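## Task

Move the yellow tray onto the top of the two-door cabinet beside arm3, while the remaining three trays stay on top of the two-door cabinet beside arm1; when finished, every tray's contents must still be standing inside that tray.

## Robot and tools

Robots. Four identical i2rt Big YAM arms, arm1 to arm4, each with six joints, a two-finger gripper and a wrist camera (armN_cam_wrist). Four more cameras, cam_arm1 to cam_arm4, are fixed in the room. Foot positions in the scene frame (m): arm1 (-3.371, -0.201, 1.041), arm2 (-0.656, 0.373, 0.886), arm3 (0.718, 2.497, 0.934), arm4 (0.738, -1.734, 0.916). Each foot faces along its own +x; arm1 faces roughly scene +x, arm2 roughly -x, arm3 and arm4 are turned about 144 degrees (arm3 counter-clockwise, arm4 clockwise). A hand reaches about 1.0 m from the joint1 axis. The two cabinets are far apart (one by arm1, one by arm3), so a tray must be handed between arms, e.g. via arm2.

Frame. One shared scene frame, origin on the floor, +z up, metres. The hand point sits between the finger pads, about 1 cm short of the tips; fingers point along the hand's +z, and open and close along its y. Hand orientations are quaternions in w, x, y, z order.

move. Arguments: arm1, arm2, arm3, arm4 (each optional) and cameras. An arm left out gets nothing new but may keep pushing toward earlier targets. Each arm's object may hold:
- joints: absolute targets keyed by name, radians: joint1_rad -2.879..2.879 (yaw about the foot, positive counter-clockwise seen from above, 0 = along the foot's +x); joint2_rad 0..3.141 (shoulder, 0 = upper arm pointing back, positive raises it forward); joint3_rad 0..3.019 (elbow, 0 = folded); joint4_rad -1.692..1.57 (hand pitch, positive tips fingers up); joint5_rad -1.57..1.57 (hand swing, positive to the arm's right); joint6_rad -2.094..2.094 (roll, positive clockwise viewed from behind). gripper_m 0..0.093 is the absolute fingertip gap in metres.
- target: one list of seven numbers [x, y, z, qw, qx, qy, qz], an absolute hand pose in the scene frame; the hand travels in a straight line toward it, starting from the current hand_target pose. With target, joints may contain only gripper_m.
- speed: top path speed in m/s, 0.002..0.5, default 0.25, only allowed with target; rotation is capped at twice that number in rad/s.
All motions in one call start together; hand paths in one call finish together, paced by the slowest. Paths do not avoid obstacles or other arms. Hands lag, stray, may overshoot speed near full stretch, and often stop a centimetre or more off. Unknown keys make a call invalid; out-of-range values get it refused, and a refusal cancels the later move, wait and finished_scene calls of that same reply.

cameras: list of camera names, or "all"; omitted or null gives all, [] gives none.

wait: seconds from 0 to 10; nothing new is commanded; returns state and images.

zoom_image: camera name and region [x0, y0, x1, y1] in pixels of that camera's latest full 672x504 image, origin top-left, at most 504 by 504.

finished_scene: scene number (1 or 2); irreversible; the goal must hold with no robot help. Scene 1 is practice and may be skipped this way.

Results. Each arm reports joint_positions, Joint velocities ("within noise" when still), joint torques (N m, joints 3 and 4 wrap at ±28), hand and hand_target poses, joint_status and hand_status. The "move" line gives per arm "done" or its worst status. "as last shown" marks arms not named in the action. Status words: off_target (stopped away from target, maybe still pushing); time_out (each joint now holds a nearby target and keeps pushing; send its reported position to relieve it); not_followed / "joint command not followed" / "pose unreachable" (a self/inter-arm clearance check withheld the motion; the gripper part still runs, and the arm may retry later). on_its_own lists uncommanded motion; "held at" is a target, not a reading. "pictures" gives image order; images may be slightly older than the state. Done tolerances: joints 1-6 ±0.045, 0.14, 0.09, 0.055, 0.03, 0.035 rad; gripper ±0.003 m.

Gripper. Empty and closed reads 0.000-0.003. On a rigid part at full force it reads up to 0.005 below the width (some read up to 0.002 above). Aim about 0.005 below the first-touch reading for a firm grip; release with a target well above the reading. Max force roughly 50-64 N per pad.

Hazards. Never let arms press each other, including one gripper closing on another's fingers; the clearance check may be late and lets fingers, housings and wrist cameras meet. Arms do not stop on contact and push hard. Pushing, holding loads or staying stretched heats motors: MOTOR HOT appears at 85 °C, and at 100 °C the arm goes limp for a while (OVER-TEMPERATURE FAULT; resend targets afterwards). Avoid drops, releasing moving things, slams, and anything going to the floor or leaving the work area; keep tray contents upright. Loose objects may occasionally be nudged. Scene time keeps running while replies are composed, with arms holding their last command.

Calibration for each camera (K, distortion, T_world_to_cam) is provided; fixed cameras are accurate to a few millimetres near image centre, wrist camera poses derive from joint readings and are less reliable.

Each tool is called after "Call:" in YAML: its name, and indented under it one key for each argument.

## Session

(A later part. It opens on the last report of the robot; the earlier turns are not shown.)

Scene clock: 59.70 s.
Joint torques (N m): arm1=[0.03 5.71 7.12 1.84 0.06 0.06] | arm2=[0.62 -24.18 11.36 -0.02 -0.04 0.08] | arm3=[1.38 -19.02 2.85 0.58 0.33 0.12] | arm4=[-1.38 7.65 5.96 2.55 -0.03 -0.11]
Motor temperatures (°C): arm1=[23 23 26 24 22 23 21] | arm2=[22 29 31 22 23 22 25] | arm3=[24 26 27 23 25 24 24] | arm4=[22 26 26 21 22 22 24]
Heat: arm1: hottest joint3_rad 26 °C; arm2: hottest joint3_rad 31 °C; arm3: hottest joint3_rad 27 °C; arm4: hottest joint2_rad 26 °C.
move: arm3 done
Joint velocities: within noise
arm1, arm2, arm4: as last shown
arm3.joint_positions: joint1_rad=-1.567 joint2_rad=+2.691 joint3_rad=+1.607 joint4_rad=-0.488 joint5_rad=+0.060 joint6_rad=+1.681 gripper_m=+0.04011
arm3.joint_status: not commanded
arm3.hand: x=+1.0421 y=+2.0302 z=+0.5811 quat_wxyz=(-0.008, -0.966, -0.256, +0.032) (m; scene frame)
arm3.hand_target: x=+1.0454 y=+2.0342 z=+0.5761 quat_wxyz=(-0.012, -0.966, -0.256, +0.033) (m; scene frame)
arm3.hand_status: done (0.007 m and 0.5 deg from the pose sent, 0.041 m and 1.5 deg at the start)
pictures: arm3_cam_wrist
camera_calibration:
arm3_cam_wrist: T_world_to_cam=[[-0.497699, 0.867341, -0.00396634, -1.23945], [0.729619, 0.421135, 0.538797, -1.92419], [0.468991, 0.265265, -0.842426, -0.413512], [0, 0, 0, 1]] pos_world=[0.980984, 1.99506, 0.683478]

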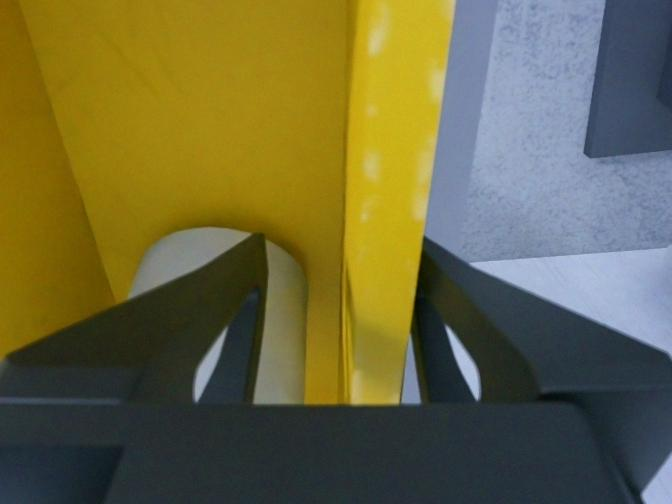

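Call:
move:
  arm3: {"target":[1.040,2.045,0.576,-0.012,-0.966,-0.259,0.033],"speed":0.08}
  cameras: []

Call:
move:
  arm3: {"joints":{"gripper_m":0.003}}
  cameras: ["arm3_cam_wrist"]

Scene clock: 60.93 s.
Joint torques (N m): arm1=[-0.38 5.13 7.08 1.8 0.06 0.08] | arm2=[0.85 -23.88 11.34 0.03 -0.07 0.07] | arm3=[1.26 -19.66 2.41 0.61 0.33 0.11] | arm4=[-1.9 7.36 5.65 2.51 -0.04 -0.09]
Motor temperatures (°C): arm1=[23 23 26 24 22 23 21] | arm2=[22 29 31 22 23 22 25] | arm3=[24 26 27 23 25 24 24] | arm4=[22 26 26 21 22 22 24]
Heat: arm1: hottest joint3_rad 26 °C; arm2: hottest joint3_rad 31 °C; arm3: hottest joint3_rad 27 °C; arm4: hottest joint2_rad 26 °C.
move: arm3 done
Joint velocities: within noise
arm1, arm2, arm4: as last shown
arm3.joint_positions: joint1_rad=-1.567 joint2_rad=+2.691 joint3_rad=+1.563 joint4_rad=-0.458 joint5_rad=+0.060 joint6_rad=+1.686 gripper_m=+0.04011
arm3.joint_status: not commanded
arm3.hand: x=+1.0313 y=+2.0449 z=+0.5737 quat_wxyz=(-0.002, -0.967, -0.254, +0.035) (m; scene frame)
arm3.hand_target: x=+1.0400 y=+2.0450 z=+0.5760 quat_wxyz=(-0.012, -0.966, -0.257, +0.033) (m; scene frame)
arm3.hand_status: done (0.009 m and 1.3 deg from the pose sent, 0.016 m and 0.5 deg at the start)
pictures: none
No camera images: "cameras" was empty.

Scene clock: 61.57 s.
Joint torques (N m): arm1=[0.03 5.48 7.1 1.83 0.04 0.08] | arm2=[0.79 -23.94 11.41 -0.01 -0.03 0.08] | arm3=[1.26 -19.6 2.45 0.24 0.26 0.07] | arm4=[-1.03 7.41 5.74 2.58 -0.04 -0.08]
Motor temperatures (°C): arm1=[23 23 26 24 22 23 21] | arm2=[22 29 31 22 23 22 25] | arm3=[24 26 27 23 25 24 24] | arm4=[22 26 26 21 22 22 24]
Heat: arm1: hottest joint3_rad 26 °C; arm2: hottest joint3_rad 31 °C; arm3: hottest joint3_rad 27 °C; arm4: hottest joint2_rad 26 °C.
move: arm3 off_target
Joint velocities: within noise
arm1, arm2, arm4: as last shown
arm3.joint_positions: joint1_rad=-1.567 joint2_rad=+2.690 joint3_rad=+1.563 joint4_rad=-0.438 joint5_rad=+0.061 joint6_rad=+1.687 gripper_m=+0.01232
arm3.joint_status: gripper_m off_target (ended at +0.01235, target +0.00300)
arm3.hand: x=+1.0344 y=+2.0402 z=+0.5745 quat_wxyz=(-0.012, -0.967, -0.253, +0.031) (m; scene frame)
arm3.hand_target: x=+1.0413 y=+2.0433 z=+0.5759 quat_wxyz=(-0.016, -0.965, -0.258, +0.031) (m; scene frame)
arm3.hand_status: not commanded
pictures: arm3_cam_wrist
camera_calibration:
arm3_cam_wrist: T_world_to_cam=[[-0.492421, 0.870264, -0.0127291, -1.2584], [0.730109, 0.42099, 0.538246, -1.91911], [0.473775, 0.25575, -0.842692, -0.40353], [0, 0, 0, 1]] pos_world=[0.97268, 2.00626, 0.676881]

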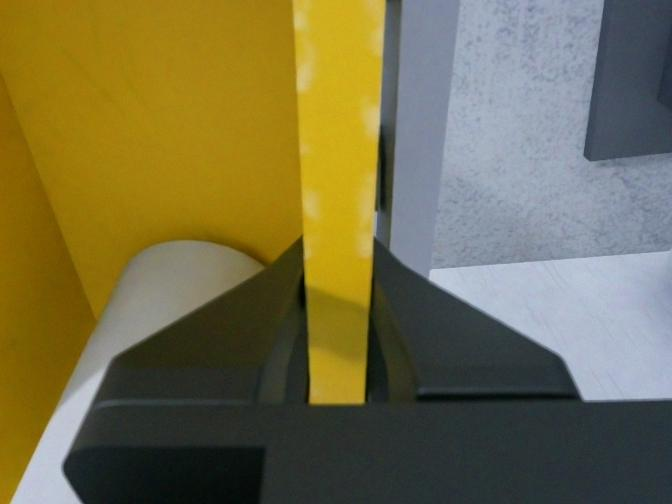

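Call:
move:
  arm3: {"target":[1.036,2.035,0.66,-0.012,-0.966,-0.259,0.033],"speed":0.07}
  cameras: ["arm3_cam_wrist"]

Call:
move:
  arm3: {"target":[1.036,2.035,0.96,0,-0.966,-0.259,0],"speed":0.12}
  cameras: ["arm3_cam_wrist","cam_arm3"]

Call:
zoom_image:
  camera: "cam_arm3"
  region: [230, 180, 350, 300]

Scene clock: 63.90 s.
Joint torques (N m): arm1=[0.21 5.54 7.06 1.81 0.07 0.08] | arm2=[0.21 -24 11.4 -0.02 -0.05 0.06] | arm3=[-0.32 -21.83 3.22 -0.44 0.24 -0.05] | arm4=[-2.49 7.82 5.85 2.43 -0.03 -0.08]
Motor temperatures (°C): arm1=[23 23 26 24 22 23 21] | arm2=[22 29 31 22 23 22 25] | arm3=[24 27 27 23 25 24 24] | arm4=[22 26 26 21 22 22 24]
Heat: arm1: hottest joint3_rad 26 °C; arm2: hottest joint3_rad 31 °C; arm3: hottest joint2_rad 27 °C; arm4: hottest joint2_rad 26 °C.
move: arm3 off_target
Joint velocities: within noise
arm1, arm2, arm4: as last shown
arm3.joint_positions: joint1_rad=-1.566 joint2_rad=+2.538 joint3_rad=+1.461 joint4_rad=-0.531 joint5_rad=+0.069 joint6_rad=+1.675 gripper_m=+0.01232
arm3.joint_status: not commanded
arm3.hand: x=+1.0262 y=+2.0507 z=+0.6383 quat_wxyz=(+0.007, -0.965, -0.260, +0.043) (m; scene frame)
arm3.hand_target: x=+1.0336 y=+2.0363 z=+0.6598 quat_wxyz=(-0.009, -0.964, -0.262, +0.038) (m; scene frame)
arm3.hand_status: off_target (0.029 m and 2.4 deg from the pose sent, 0.086 m and 0.7 deg at the start)
pictures: arm3_cam_wrist
camera_calibration:
arm3_cam_wrist: T_world_to_cam=[[-0.503305, 0.863564, 0.030671, -1.27351], [0.741891, 0.413648, 0.527724, -1.94212], [0.443037, 0.288361, -0.848862, -0.379899], [0, 0, 0, 1]] pos_world=[0.968185, 2.01266, 0.741481]

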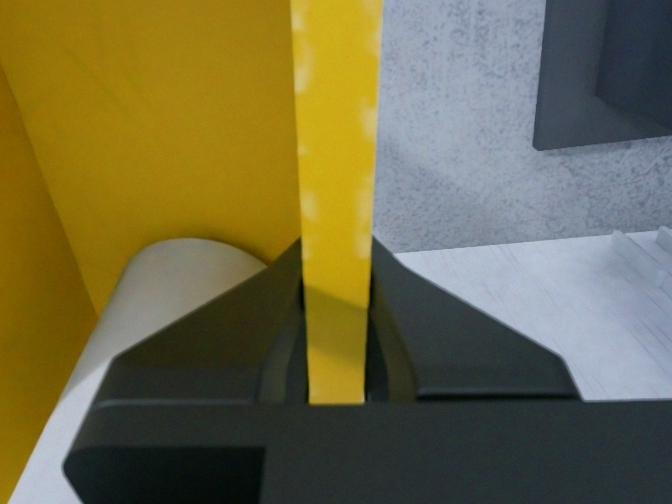

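Scene clock: 67.23 s.
Joint torques (N m): arm1=[-0.44 5.48 7.06 1.77 0.08 0.06] | arm2=[0.67 -24.06 11.33 0.05 -0.04 0.08] | arm3=[-1.38 -19.78 10 -0.61 -0.3 -0.06] | arm4=[-1.85 7.71 6.02 2.54 -0.05 -0.11]
Motor temperatures (°C): arm1=[23 23 26 24 22 23 21] | arm2=[22 29 31 22 23 22 25] | arm3=[24 27 27 23 25 24 24] | arm4=[22 26 26 21 22 22 24]
Heat: arm1: hottest joint3_rad 26 °C; arm2: hottest joint3_rad 31 °C; arm3: hottest joint2_rad 27 °C; arm4: hottest joint2_rad 26 °C.
move: arm3 off_target
Joint velocities: within noise
arm1.joint_positions: joint1_rad=-0.855 joint2_rad=+0.457 joint3_rad=+1.516 joint4_rad=-1.482 joint5_rad=+0.160 joint6_rad=+0.364 gripper_m=+0.09396
arm1.joint_status: not commanded
arm1.hand: x=-3.4087 y=-0.0829 z=+1.6331 quat_wxyz=(-0.218, +0.630, -0.552, -0.501) (m; scene frame)
arm1.hand_target: x=-3.4059 y=-0.0869 z=+1.6395 quat_wxyz=(-0.220, +0.625, -0.549, -0.509) (m; scene frame)
arm1.hand_status: not commanded
arm2.joint_positions: joint1_rad=-1.057 joint2_rad=+2.109 joint3_rad=+1.678 joint4_rad=-1.136 joint5_rad=-0.007 joint6_rad=-1.498 gripper_m=+0.03589
arm2.joint_status: not commanded
arm2.hand: x=-1.0013 y=+0.8906 z=+0.9013 quat_wxyz=(+0.001, -0.967, -0.254, +0.002) (m; scene frame)
arm2.hand_target: x=-1.0126 y=+0.8917 z=+0.9001 quat_wxyz=(+0.000, -0.966, -0.259, +0.000) (m; scene frame)
arm2.hand_status: not commanded
arm3.joint_positions: joint1_rad=-1.579 joint2_rad=+1.977 joint3_rad=+1.379 joint4_rad=-1.053 joint5_rad=+0.008 joint6_rad=+1.669 gripper_m=+0.01232
arm3.joint_status: not commanded
arm3.hand: x=+1.0230 y=+2.0640 z=+0.9219 quat_wxyz=(+0.038, -0.966, -0.256, +0.022) (m; scene frame)
arm3.hand_target: x=+1.0341 y=+2.0366 z=+0.9605 quat_wxyz=(-0.001, -0.967, -0.255, +0.002) (m; scene frame)
arm3.hand_status: off_target (0.050 m and 5.0 deg from the pose sent, 0.322 m and 5.0 deg at the start)
arm4.joint_positions: joint1_rad=+0.860 joint2_rad=+0.370 joint3_rad=+1.622 joint4_rad=-1.329 joint5_rad=-0.136 joint6_rad=-0.547 gripper_m=+0.09396
arm4.joint_status: not commanded
arm4.hand: x=+0.7918 y=-1.7066 z=+1.5908 quat_wxyz=(-0.677, +0.318, -0.661, +0.052) (m; scene frame)
arm4.hand_target: x=+0.7854 y=-1.7082 z=+1.5954 quat_wxyz=(-0.684, +0.316, -0.656, +0.053) (m; scene frame)
arm4.hand_status: not commanded
pictures: arm3_cam_wrist, cam_arm3
camera_calibration:
arm3_cam_wrist: T_world_to_cam=[[-0.494797, 0.865373, 0.079403, -1.35266], [0.732576, 0.366221, 0.573772, -2.02996], [0.467448, 0.34207, -0.815157, -0.30843], [0, 0, 0, 1]] pos_world=[0.961981, 2.01948, 1.02072]

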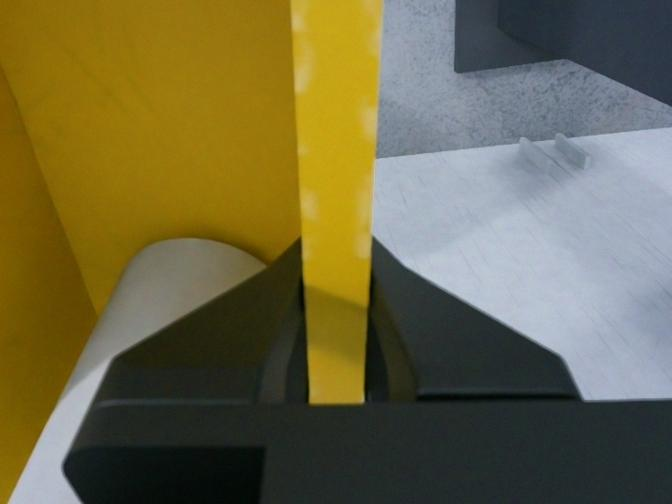

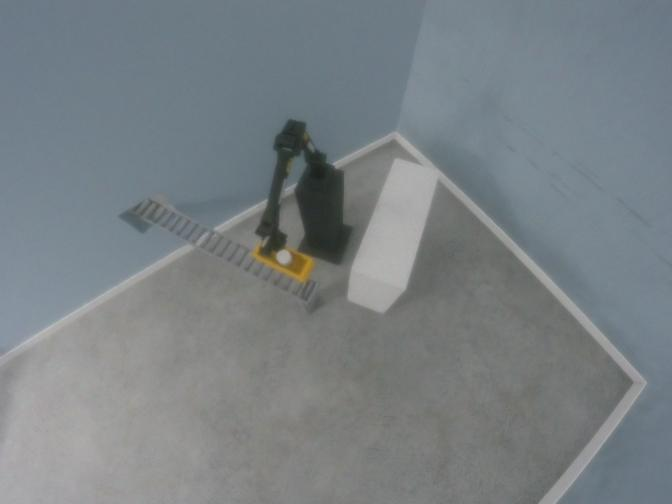

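Scaled by 4.200 from the camera's 672x504 image, which has a finer 960x720 frame.

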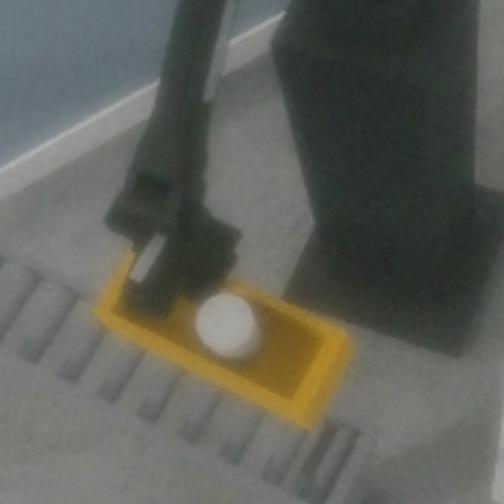

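Call:
move:
  arm3: {"target":[1.27,2.42,0.97,-0.026,-0.784,-0.62,-0.035],"speed":0.2}
  cameras: []

Call:
move:
  arm3: {"target":[1.15,2.85,0.94,-0.01,-0.472,-0.881,-0.043],"speed":0.2}
  cameras: ["arm3_cam_wrist","cam_arm3"]

Call:
zoom_image:
  camera: "cam_arm3"
  region: [320, 130, 460, 320]

Scene clock: 71.27 s.
Joint torques (N m): arm1=[-0.21 5.48 7.16 1.87 0.05 0.08] | arm2=[0.56 -24.06 11.3 -0.02 -0.06 0.09] | arm3=[0.5 -17.08 10.54 0.14 0.04 0.08] | arm4=[-1.2 7.65 5.78 2.5 -0.03 -0.09]
Motor temperatures (°C): arm1=[23 23 27 24 22 23 21] | arm2=[22 29 32 22 23 22 25] | arm3=[24 28 28 23 25 24 25] | arm4=[22 26 26 21 22 22 24]
Heat: arm1: hottest joint3_rad 27 °C; arm2: hottest joint3_rad 32 °C; arm3: hottest joint2_rad 28 °C; arm4: hottest joint2_rad 26 °C.
move: arm3 off_target
Joint velocities: within noise
arm1, arm2, arm4: as last shown
arm3.joint_positions: joint1_rad=-0.769 joint2_rad=+1.881 joint3_rad=+1.293 joint4_rad=-0.970 joint5_rad=-0.009 joint6_rad=+1.648 gripper_m=+0.01235
arm3.joint_status: not commanded
arm3.hand: x=+1.2362 y=+2.4231 z=+0.9416 quat_wxyz=(+0.002, -0.781, -0.625, -0.005) (m; scene frame)
arm3.hand_target: x=+1.2677 y=+2.4192 z=+0.9710 quat_wxyz=(-0.028, -0.781, -0.623, -0.034) (m; scene frame)
arm3.hand_status: off_target (0.044 m and 4.7 deg from the pose sent, 0.436 m and 48.0 deg at the start)
pictures: none
No camera images: "cameras" was empty.

Scene clock: 74.50 s.
Joint torques (N m): arm1=[-0.15 5.54 7.12 1.8 0.06 0.09] | arm2=[0.56 -23.94 11.33 0.05 -0.06 0.07] | arm3=[-0.26 -17.32 10.03 -0.13 0.04 0.07] | arm4=[-1.67 7.71 5.86 2.63 -0.07 -0.09]
Motor temperatures (°C): arm1=[23 23 27 24 22 23 21] | arm2=[22 29 32 22 23 22 25] | arm3=[24 28 28 23 25 24 25] | arm4=[22 26 26 21 22 22 24]
Heat: arm1: hottest joint3_rad 27 °C; arm2: hottest joint3_rad 32 °C; arm3: hottest joint2_rad 28 °C; arm4: hottest joint2_rad 26 °C.
move: arm3 off_target
Joint velocities: within noise
arm1, arm2, arm4: as last shown
arm3.joint_positions: joint1_rad=+0.059 joint2_rad=+1.927 joint3_rad=+1.271 joint4_rad=-0.892 joint5_rad=-0.002 joint6_rad=+1.671 gripper_m=+0.01237
arm3.joint_status: not commanded
arm3.hand: x=+1.1259 y=+2.8291 z=+0.9133 quat_wxyz=(+0.001, -0.474, -0.881, -0.009) (m; scene frame)
arm3.hand_target: x=+1.1496 y=+2.8479 z=+0.9409 quat_wxyz=(-0.013, -0.475, -0.879, -0.043) (m; scene frame)
arm3.hand_status: off_target (0.042 m and 4.0 deg from the pose sent, 0.436 m and 46.5 deg at the start)
pictures: arm3_cam_wrist, cam_arm3
camera_calibration:
arm3_cam_wrist: T_world_to_cam=[[-0.833363, -0.552336, -0.0207551, 2.52032], [-0.451824, 0.659121, 0.601178, -1.90081], [-0.318372, 0.510377, -0.798846, -0.231606], [0, 0, 0, 1]] pos_world=[1.16777, 2.76314, 1.01002]

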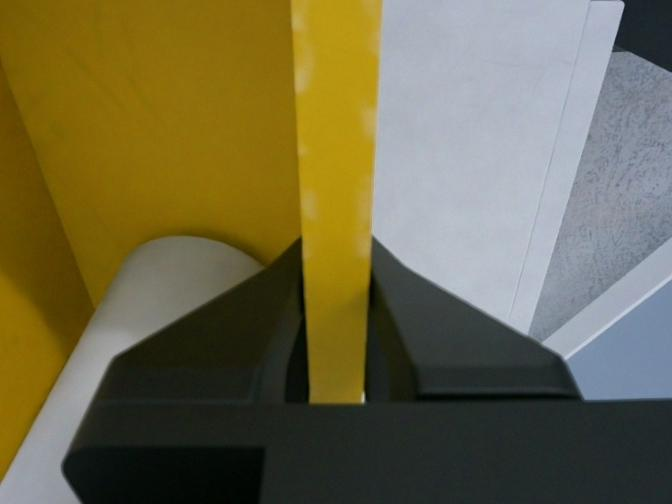

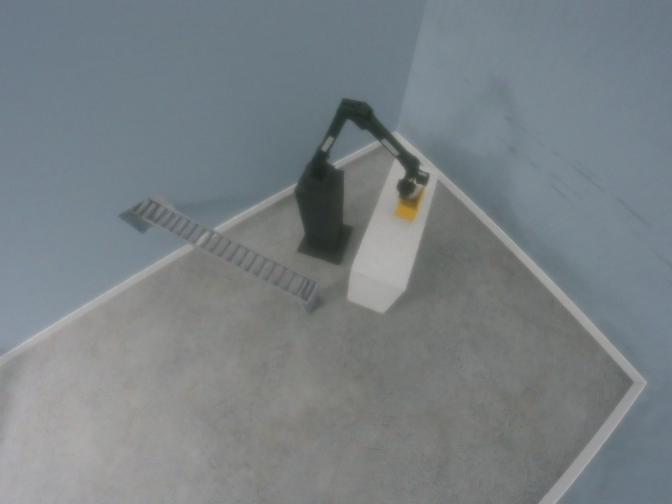

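Scaled by 2.653 from the camera's 672x504 image, which has a finer 960x720 frame.

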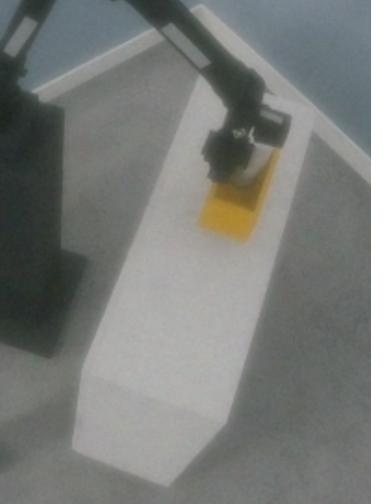

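Call:
move:
  arm3: {"target":[1.145,2.845,0.855,-0.01,-0.472,-0.881,-0.043],"speed":0.1}
  cameras: ["cam_arm3"]

Call:
zoom_image:
  camera: "cam_arm3"
  region: [350, 130, 450, 230]

Call:
move:
  arm3: {"target":[1.145,2.845,0.835,-0.01,-0.472,-0.881,-0.043],"speed":0.05}
  cameras: ["cam_arm3"]

Call:
zoom_image:
  camera: "cam_arm3"
  region: [350, 130, 450, 230]

Scene clock: 76.80 s.
Joint torques (N m): arm1=[-0.09 5.54 7.09 1.81 0.06 0.07] | arm2=[0.38 -24.06 11.37 -0.06 -0.04 0.09] | arm3=[0.26 -18.55 5.68 0.98 -0.18 -0.01] | arm4=[-2.02 7.65 5.74 2.37 -0.06 -0.07]
Motor temperatures (°C): arm1=[23 23 27 24 22 23 21] | arm2=[22 30 32 22 23 22 25] | arm3=[24 28 28 23 25 24 25] | arm4=[22 26 26 21 22 22 24]
Heat: arm1: hottest joint3_rad 27 °C; arm2: hottest joint3_rad 32 °C; arm3: hottest joint2_rad 28 °C; arm4: hottest joint2_rad 26 °C.
move: arm3 off_target
Joint velocities: within noise
arm1, arm2, arm4: as last shown
arm3.joint_positions: joint1_rad=+0.059 joint2_rad=+2.064 joint3_rad=+1.256 joint4_rad=-0.729 joint5_rad=-0.002 joint6_rad=+1.671 gripper_m=+0.01237
arm3.joint_status: not commanded
arm3.hand: x=+1.1311 y=+2.8339 z=+0.8405 quat_wxyz=(-0.002, -0.474, -0.881, -0.015) (m; scene frame)
arm3.hand_target: x=+1.1447 y=+2.8447 z=+0.8554 quat_wxyz=(-0.010, -0.472, -0.881, -0.043) (m; scene frame)
arm3.hand_status: off_target (0.023 m and 3.4 deg from the pose sent, 0.063 m and 4.0 deg at the start)
pictures: cam_arm3

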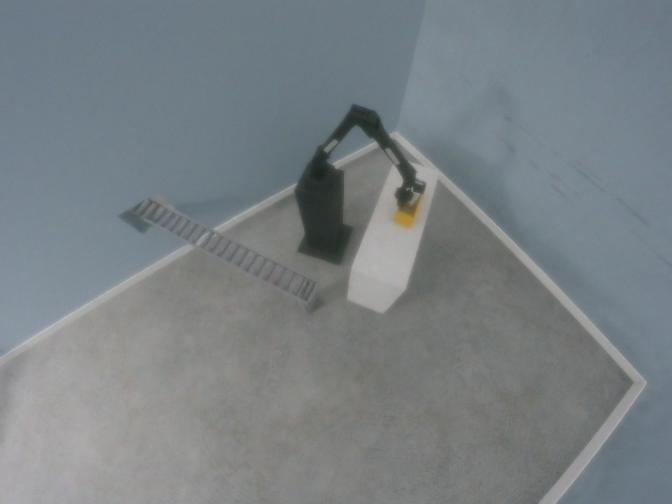

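Scaled by 5.040 from the camera's 672x504 image, which has a finer 960x720 frame.

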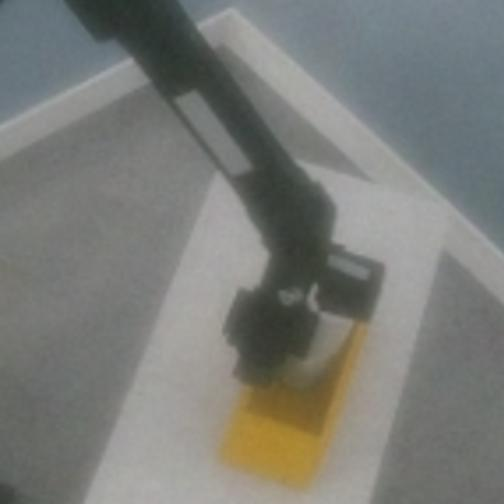

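Scene clock: 77.77 s.
Joint torques (N m): arm1=[-0.38 5.3 7.15 1.84 0.03 0.09] | arm2=[0.67 -23.94 11.34 -0.03 -0.05 0.08] | arm3=[0.26 -16.67 5.45 1.43 -0.18 -0.02] | arm4=[-1.85 8 5.68 2.56 -0.1 -0.08]
Motor temperatures (°C): arm1=[23 23 27 24 22 23 21] | arm2=[22 30 32 22 23 22 25] | arm3=[24 28 28 23 25 24 25] | arm4=[22 26 26 21 22 22 24]
Heat: arm1: hottest joint3_rad 27 °C; arm2: hottest joint3_rad 32 °C; arm3: hottest joint2_rad 28 °C; arm4: hottest joint2_rad 26 °C.
move: arm3 off_target
Joint velocities: within noise
arm1, arm2, arm4: as last shown
arm3.joint_positions: joint1_rad=+0.059 joint2_rad=+2.077 joint3_rad=+1.256 joint4_rad=-0.700 joint5_rad=-0.002 joint6_rad=+1.671 gripper_m=+0.01237
arm3.joint_status: not commanded
arm3.hand: x=+1.1344 y=+2.8367 z=+0.8343 quat_wxyz=(-0.005, -0.474, -0.880, -0.022) (m; scene frame)
arm3.hand_target: x=+1.1447 y=+2.8447 z=+0.8353 quat_wxyz=(-0.010, -0.472, -0.881, -0.043) (m; scene frame)
arm3.hand_status: off_target (0.014 m and 2.5 deg from the pose sent, 0.019 m and 3.4 deg at the start)
pictures: cam_arm3

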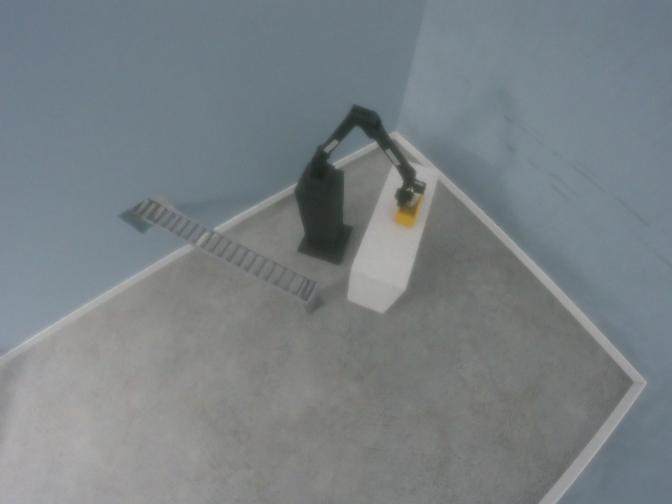

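Scaled by 5.040 from the camera's 672x504 image, which has a finer 960x720 frame.

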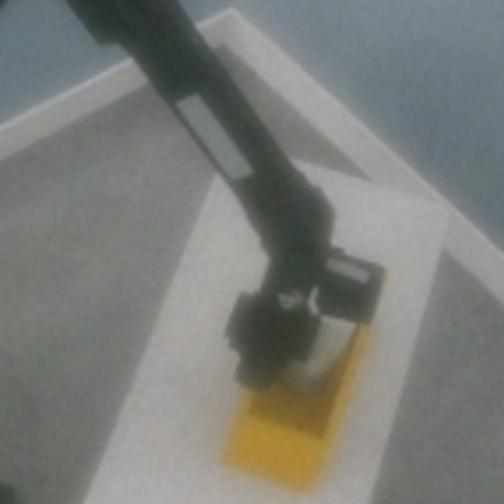

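Call:
move:
  arm3: {"target":[1.14,2.841,0.818,-0.008,-0.472,-0.881,-0.03],"speed":0.04}
  cameras: []

Call:
move:
  arm3: {"target":[1.137,2.838,0.806,0,-0.472,-0.881,-0.02],"speed":0.04}
  cameras: ["cam_arm3","arm3_cam_wrist"]

Call:
zoom_image:
  camera: "cam_arm3"
  region: [350, 130, 450, 230]

Scene clock: 78.93 s.
Joint torques (N m): arm1=[-0.09 5.6 7.15 1.83 0.05 0.06] | arm2=[0.56 -24 11.3 0.01 -0.06 0.08] | arm3=[0.38 -14.45 5.22 1.76 0.09 0] | arm4=[-1.55 7.53 6.04 2.54 -0.1 -0.1]
Motor temperatures (°C): arm1=[23 23 27 24 22 23 21] | arm2=[22 30 33 22 23 22 25] | arm3=[24 28 28 23 25 24 25] | arm4=[22 26 26 21 22 22 24]
Heat: arm1: hottest joint3_rad 27 °C; arm2: hottest joint3_rad 33 °C; arm3: hottest joint2_rad 28 °C; arm4: hottest joint2_rad 26 °C.
move: arm3 off_target
Joint velocities: within noise
arm1, arm2, arm4: as last shown
arm3.joint_positions: joint1_rad=+0.059 joint2_rad=+2.078 joint3_rad=+1.256 joint4_rad=-0.698 joint5_rad=-0.002 joint6_rad=+1.671 gripper_m=+0.01237
arm3.joint_status: not commanded
arm3.hand: x=+1.1345 y=+2.8368 z=+0.8337 quat_wxyz=(-0.005, -0.474, -0.880, -0.022) (m; scene frame)
arm3.hand_target: x=+1.1396 y=+2.8407 z=+0.8184 quat_wxyz=(-0.008, -0.472, -0.881, -0.030) (m; scene frame)
arm3.hand_status: off_target (0.017 m and 1.0 deg from the pose sent, 0.018 m and 1.0 deg at the start)
pictures: none
No camera images: "cameras" was empty.

Scene clock: 79.90 s.
Joint torques (N m): arm1=[-0.03 5.3 7.08 1.83 0.04 0.05] | arm2=[0.62 -24 11.3 -0.01 -0.07 0.09] | arm3=[0.15 -12.75 5.48 1.55 -0.22 -0.03] | arm4=[-0.97 7.47 5.87 2.37 -0.03 -0.08]
Motor temperatures (°C): arm1=[23 23 27 24 22 23 21] | arm2=[22 30 33 22 23 22 25] | arm3=[24 28 28 23 25 24 25] | arm4=[22 26 26 21 22 22 24]
Heat: arm1: hottest joint3_rad 27 °C; arm2: hottest joint3_rad 33 °C; arm3: hottest joint2_rad 28 °C; arm4: hottest joint2_rad 26 °C.
move: arm3 off_target
Joint velocities: within noise
arm1, arm2, arm4: as last shown
arm3.joint_positions: joint1_rad=+0.059 joint2_rad=+2.079 joint3_rad=+1.256 joint4_rad=-0.698 joint5_rad=-0.002 joint6_rad=+1.671 gripper_m=+0.01237
arm3.joint_status: not commanded
arm3.hand: x=+1.1343 y=+2.8367 z=+0.8333 quat_wxyz=(-0.005, -0.474, -0.880, -0.022) (m; scene frame)
arm3.hand_target: x=+1.1358 y=+2.8371 z=+0.8072 quat_wxyz=(+0.000, -0.472, -0.881, -0.020) (m; scene frame)
arm3.hand_status: off_target (0.028 m and 0.6 deg from the pose sent, 0.028 m and 0.7 deg at the start)
pictures: arm3_cam_wrist, cam_arm3
camera_calibration:
arm3_cam_wrist: T_world_to_cam=[[-0.832751, -0.55157, -0.0479184, 2.54967], [-0.464439, 0.648837, 0.602749, -1.81177], [-0.301367, 0.524195, -0.796491, -0.357064], [0, 0, 0, 1]] pos_world=[1.17418, 2.76904, 0.929823]

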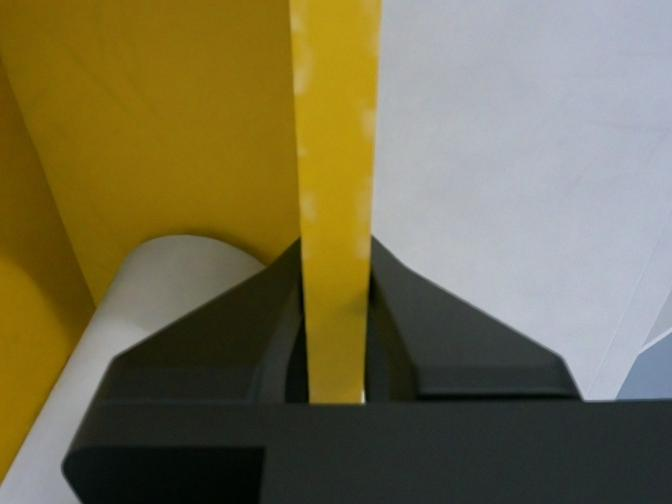

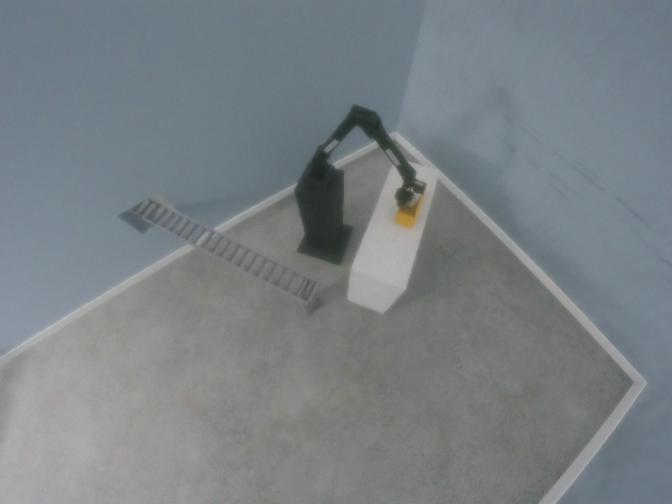

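Scaled by 5.040 from the camera's 672x504 image, which has a finer 960x720 frame.

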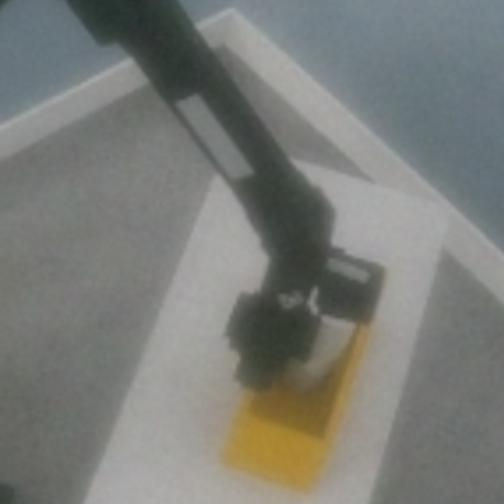

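Call:
move:
  arm3: {"target":[1.136,2.838,0.826,-0.003,-0.473,-0.881,-0.022],"speed":0.05}
  cameras: []

Call:
move:
  arm3: {"joints":{"gripper_m":0.034}}
  cameras: ["arm3_cam_wrist"]

Call:
move:
  arm3: {"target":[1.136,2.838,1.02,0,-0.473,-0.881,0],"speed":0.15}
  cameras: ["arm3_cam_wrist","cam_arm3","cam_arm1"]

Call:
zoom_image:
  camera: "cam_arm3"
  region: [350, 130, 450, 230]

Scene clock: 81.17 s.
Joint torques (N m): arm1=[-0.21 5.36 7.05 1.78 0.05 0.07] | arm2=[0.67 -24.12 11.37 0.05 -0.05 0.07] | arm3=[0.38 -15.62 5.24 0.44 -0.04 0.01] | arm4=[-1.85 7.71 5.72 2.56 -0.02 -0.07]
Motor temperatures (°C): arm1=[23 23 27 24 22 23 21] | arm2=[22 30 33 22 23 22 25] | arm3=[24 28 28 23 25 24 25] | arm4=[22 26 26 21 22 22 24]
Heat: arm1: hottest joint3_rad 27 °C; arm2: hottest joint3_rad 33 °C; arm3: hottest joint2_rad 28 °C; arm4: hottest joint2_rad 26 °C.
move: arm3 done
Joint velocities: within noise
arm1, arm2, arm4: as last shown
arm3.joint_positions: joint1_rad=+0.059 joint2_rad=+2.078 joint3_rad=+1.256 joint4_rad=-0.698 joint5_rad=-0.002 joint6_rad=+1.671 gripper_m=+0.01237
arm3.joint_status: not commanded
arm3.hand: x=+1.1344 y=+2.8367 z=+0.8335 quat_wxyz=(-0.005, -0.474, -0.880, -0.022) (m; scene frame)
arm3.hand_target: x=+1.1359 y=+2.8379 z=+0.8260 quat_wxyz=(-0.003, -0.473, -0.881, -0.022) (m; scene frame)
arm3.hand_status: done (0.008 m and 0.2 deg from the pose sent, 0.008 m and 0.2 deg at the start)
pictures: none
No camera images: "cameras" was empty.

Scene clock: 81.77 s.
Joint torques (N m): arm1=[-0.26 5.3 7.06 1.85 0.06 0.1] | arm2=[0.85 -23.82 11.36 -0.02 -0.05 0.08] | arm3=[0.38 -15.79 5.24 0.42 -0.04 0.01] | arm4=[-1.55 8.06 5.81 2.47 -0.06 -0.1]
Motor temperatures (°C): arm1=[23 23 27 24 22 23 21] | arm2=[22 30 33 22 23 22 25] | arm3=[24 28 28 23 25 24 25] | arm4=[22 26 26 21 22 22 24]
Heat: arm1: hottest joint3_rad 27 °C; arm2: hottest joint3_rad 33 °C; arm3: hottest joint2_rad 28 °C; arm4: hottest joint2_rad 26 °C.
move: arm3 done
Joint velocities: within noise
arm1.joint_positions: joint1_rad=-0.855 joint2_rad=+0.457 joint3_rad=+1.516 joint4_rad=-1.482 joint5_rad=+0.160 joint6_rad=+0.364 gripper_m=+0.09396
arm1.joint_status: not commanded
arm1.hand: x=-3.4087 y=-0.0829 z=+1.6331 quat_wxyz=(-0.218, +0.630, -0.552, -0.501) (m; scene frame)
arm1.hand_target: x=-3.4059 y=-0.0869 z=+1.6395 quat_wxyz=(-0.220, +0.625, -0.549, -0.509) (m; scene frame)
arm1.hand_status: not commanded
arm2.joint_positions: joint1_rad=-1.057 joint2_rad=+2.109 joint3_rad=+1.678 joint4_rad=-1.136 joint5_rad=-0.007 joint6_rad=-1.498 gripper_m=+0.03589
arm2.joint_status: not commanded
arm2.hand: x=-1.0013 y=+0.8906 z=+0.9013 quat_wxyz=(+0.001, -0.967, -0.254, +0.002) (m; scene frame)
arm2.hand_target: x=-1.0126 y=+0.8917 z=+0.9001 quat_wxyz=(+0.000, -0.966, -0.259, +0.000) (m; scene frame)
arm2.hand_status: not commanded
arm3.joint_positions: joint1_rad=+0.059 joint2_rad=+2.080 joint3_rad=+1.256 joint4_rad=-0.698 joint5_rad=-0.009 joint6_rad=+1.671 gripper_m=+0.03385
arm3.joint_status: all done
arm3.hand: x=+1.1332 y=+2.8374 z=+0.8324 quat_wxyz=(-0.001, -0.474, -0.880, -0.023) (m; scene frame)
arm3.hand_target: x=+1.1351 y=+2.8389 z=+0.8261 quat_wxyz=(+0.000, -0.473, -0.881, -0.023) (m; scene frame)
arm3.hand_status: not commanded
arm4.joint_positions: joint1_rad=+0.860 joint2_rad=+0.370 joint3_rad=+1.622 joint4_rad=-1.329 joint5_rad=-0.136 joint6_rad=-0.547 gripper_m=+0.09396
arm4.joint_status: not commanded
arm4.hand: x=+0.7918 y=-1.7066 z=+1.5908 quat_wxyz=(-0.677, +0.318, -0.661, +0.052) (m; scene frame)
arm4.hand_target: x=+0.7854 y=-1.7082 z=+1.5954 quat_wxyz=(-0.684, +0.316, -0.656, +0.053) (m; scene frame)
arm4.hand_status: not commanded
pictures: arm3_cam_wrist
camera_calibration:
arm3_cam_wrist: T_world_to_cam=[[-0.832822, -0.551688, -0.0452593, 2.5472], [-0.460868, 0.645782, 0.608741, -1.81257], [-0.306607, 0.527832, -0.792077, -0.366702], [0, 0, 0, 1]] pos_world=[1.17358, 2.76934, 0.928216]

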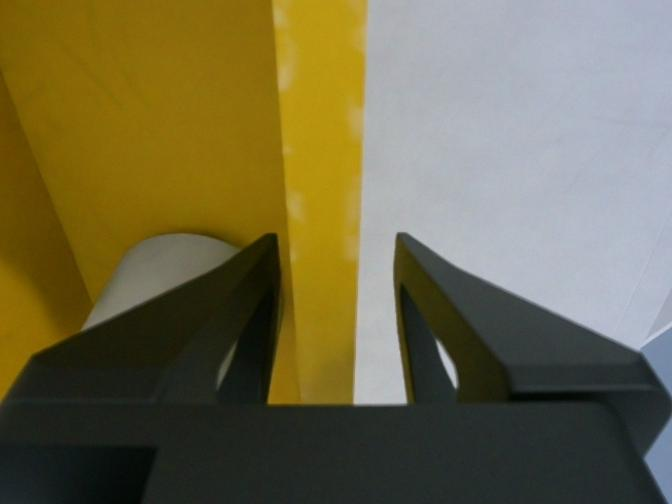

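Scene clock: 83.83 s.
Joint torques (N m): arm1=[-0.03 5.42 7.16 1.84 0.07 0.07] | arm2=[0.56 -23.94 11.36 -0.01 -0.04 0.1] | arm3=[0.91 -15.91 9.42 -0.66 0.32 0.08] | arm4=[-0.97 7.71 5.9 2.7 -0.04 -0.06]
Motor temperatures (°C): arm1=[23 23 27 24 22 23 21] | arm2=[22 30 33 22 23 22 25] | arm3=[24 28 28 23 25 24 25] | arm4=[22 26 26 21 22 22 24]
Heat: arm1: hottest joint3_rad 27 °C; arm2: hottest joint3_rad 33 °C; arm3: hottest joint2_rad 28 °C; arm4: hottest joint2_rad 26 °C.
move: arm3 off_target
Joint velocities: within noise
arm1, arm2, arm4: as last shown
arm3.joint_positions: joint1_rad=+0.059 joint2_rad=+1.824 joint3_rad=+1.397 joint4_rad=-1.163 joint5_rad=+0.000 joint6_rad=+1.671 gripper_m=+0.03394
arm3.joint_status: not commanded
arm3.hand: x=+1.1264 y=+2.8284 z=+1.0064 quat_wxyz=(+0.008, -0.474, -0.881, +0.011) (m; scene frame)
arm3.hand_target: x=+1.1353 y=+2.8378 z=+1.0201 quat_wxyz=(+0.001, -0.473, -0.881, +0.000) (m; scene frame)
arm3.hand_status: off_target (0.019 m and 1.5 deg from the pose sent, 0.188 m and 2.6 deg at the start)
pictures: arm3_cam_wrist, cam_arm1, cam_arm3
camera_calibration:
arm3_cam_wrist: T_world_to_cam=[[-0.833173, -0.552591, 0.0215679, 2.48014], [-0.432807, 0.675853, 0.596575, -2.02023], [-0.344239, 0.487715, -0.802268, -0.0599756], [0, 0, 0, 1]] pos_world=[1.17137, 2.76513, 1.10361]

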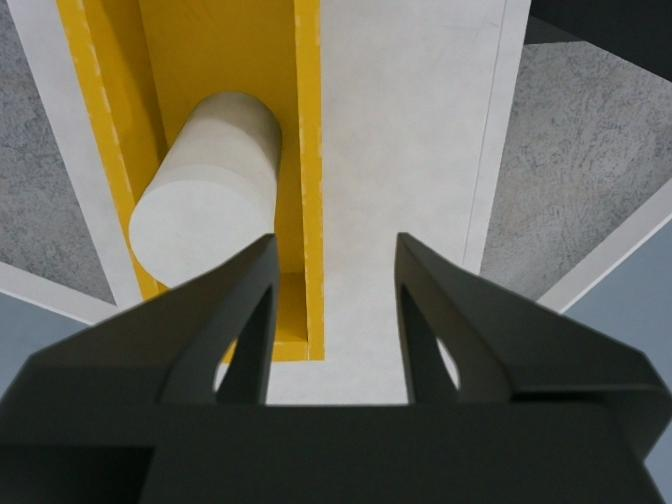

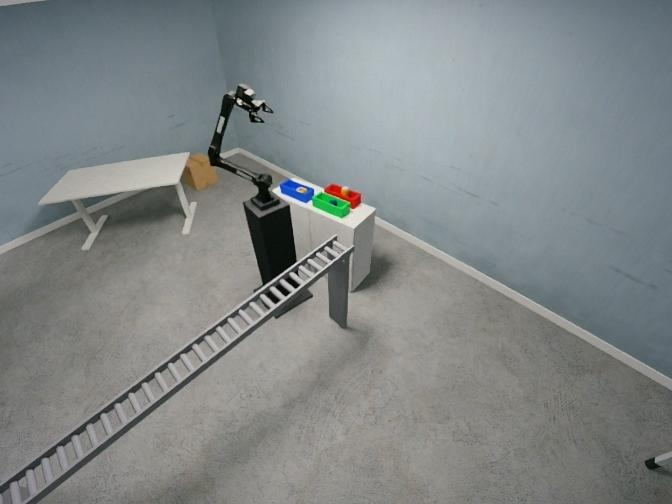

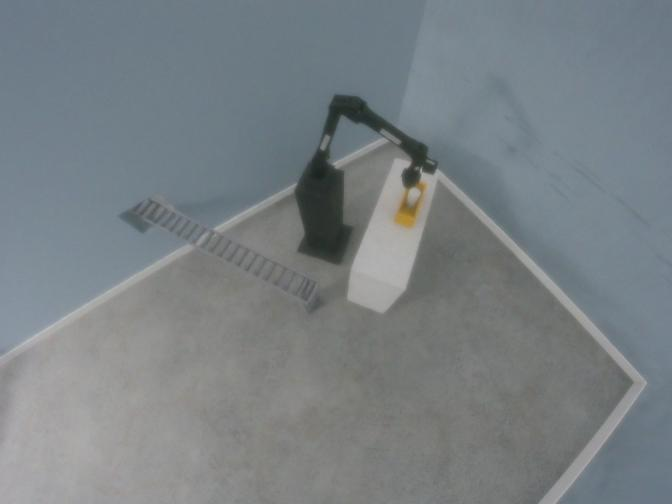

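Scaled by 5.040 from the camera's 672x504 image, which has a finer 960x720 frame.

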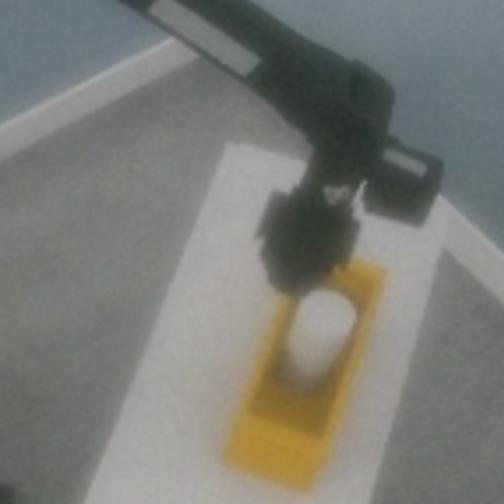

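Call:
finished_scene:
  scene: 2

The scene is finished: the task was done.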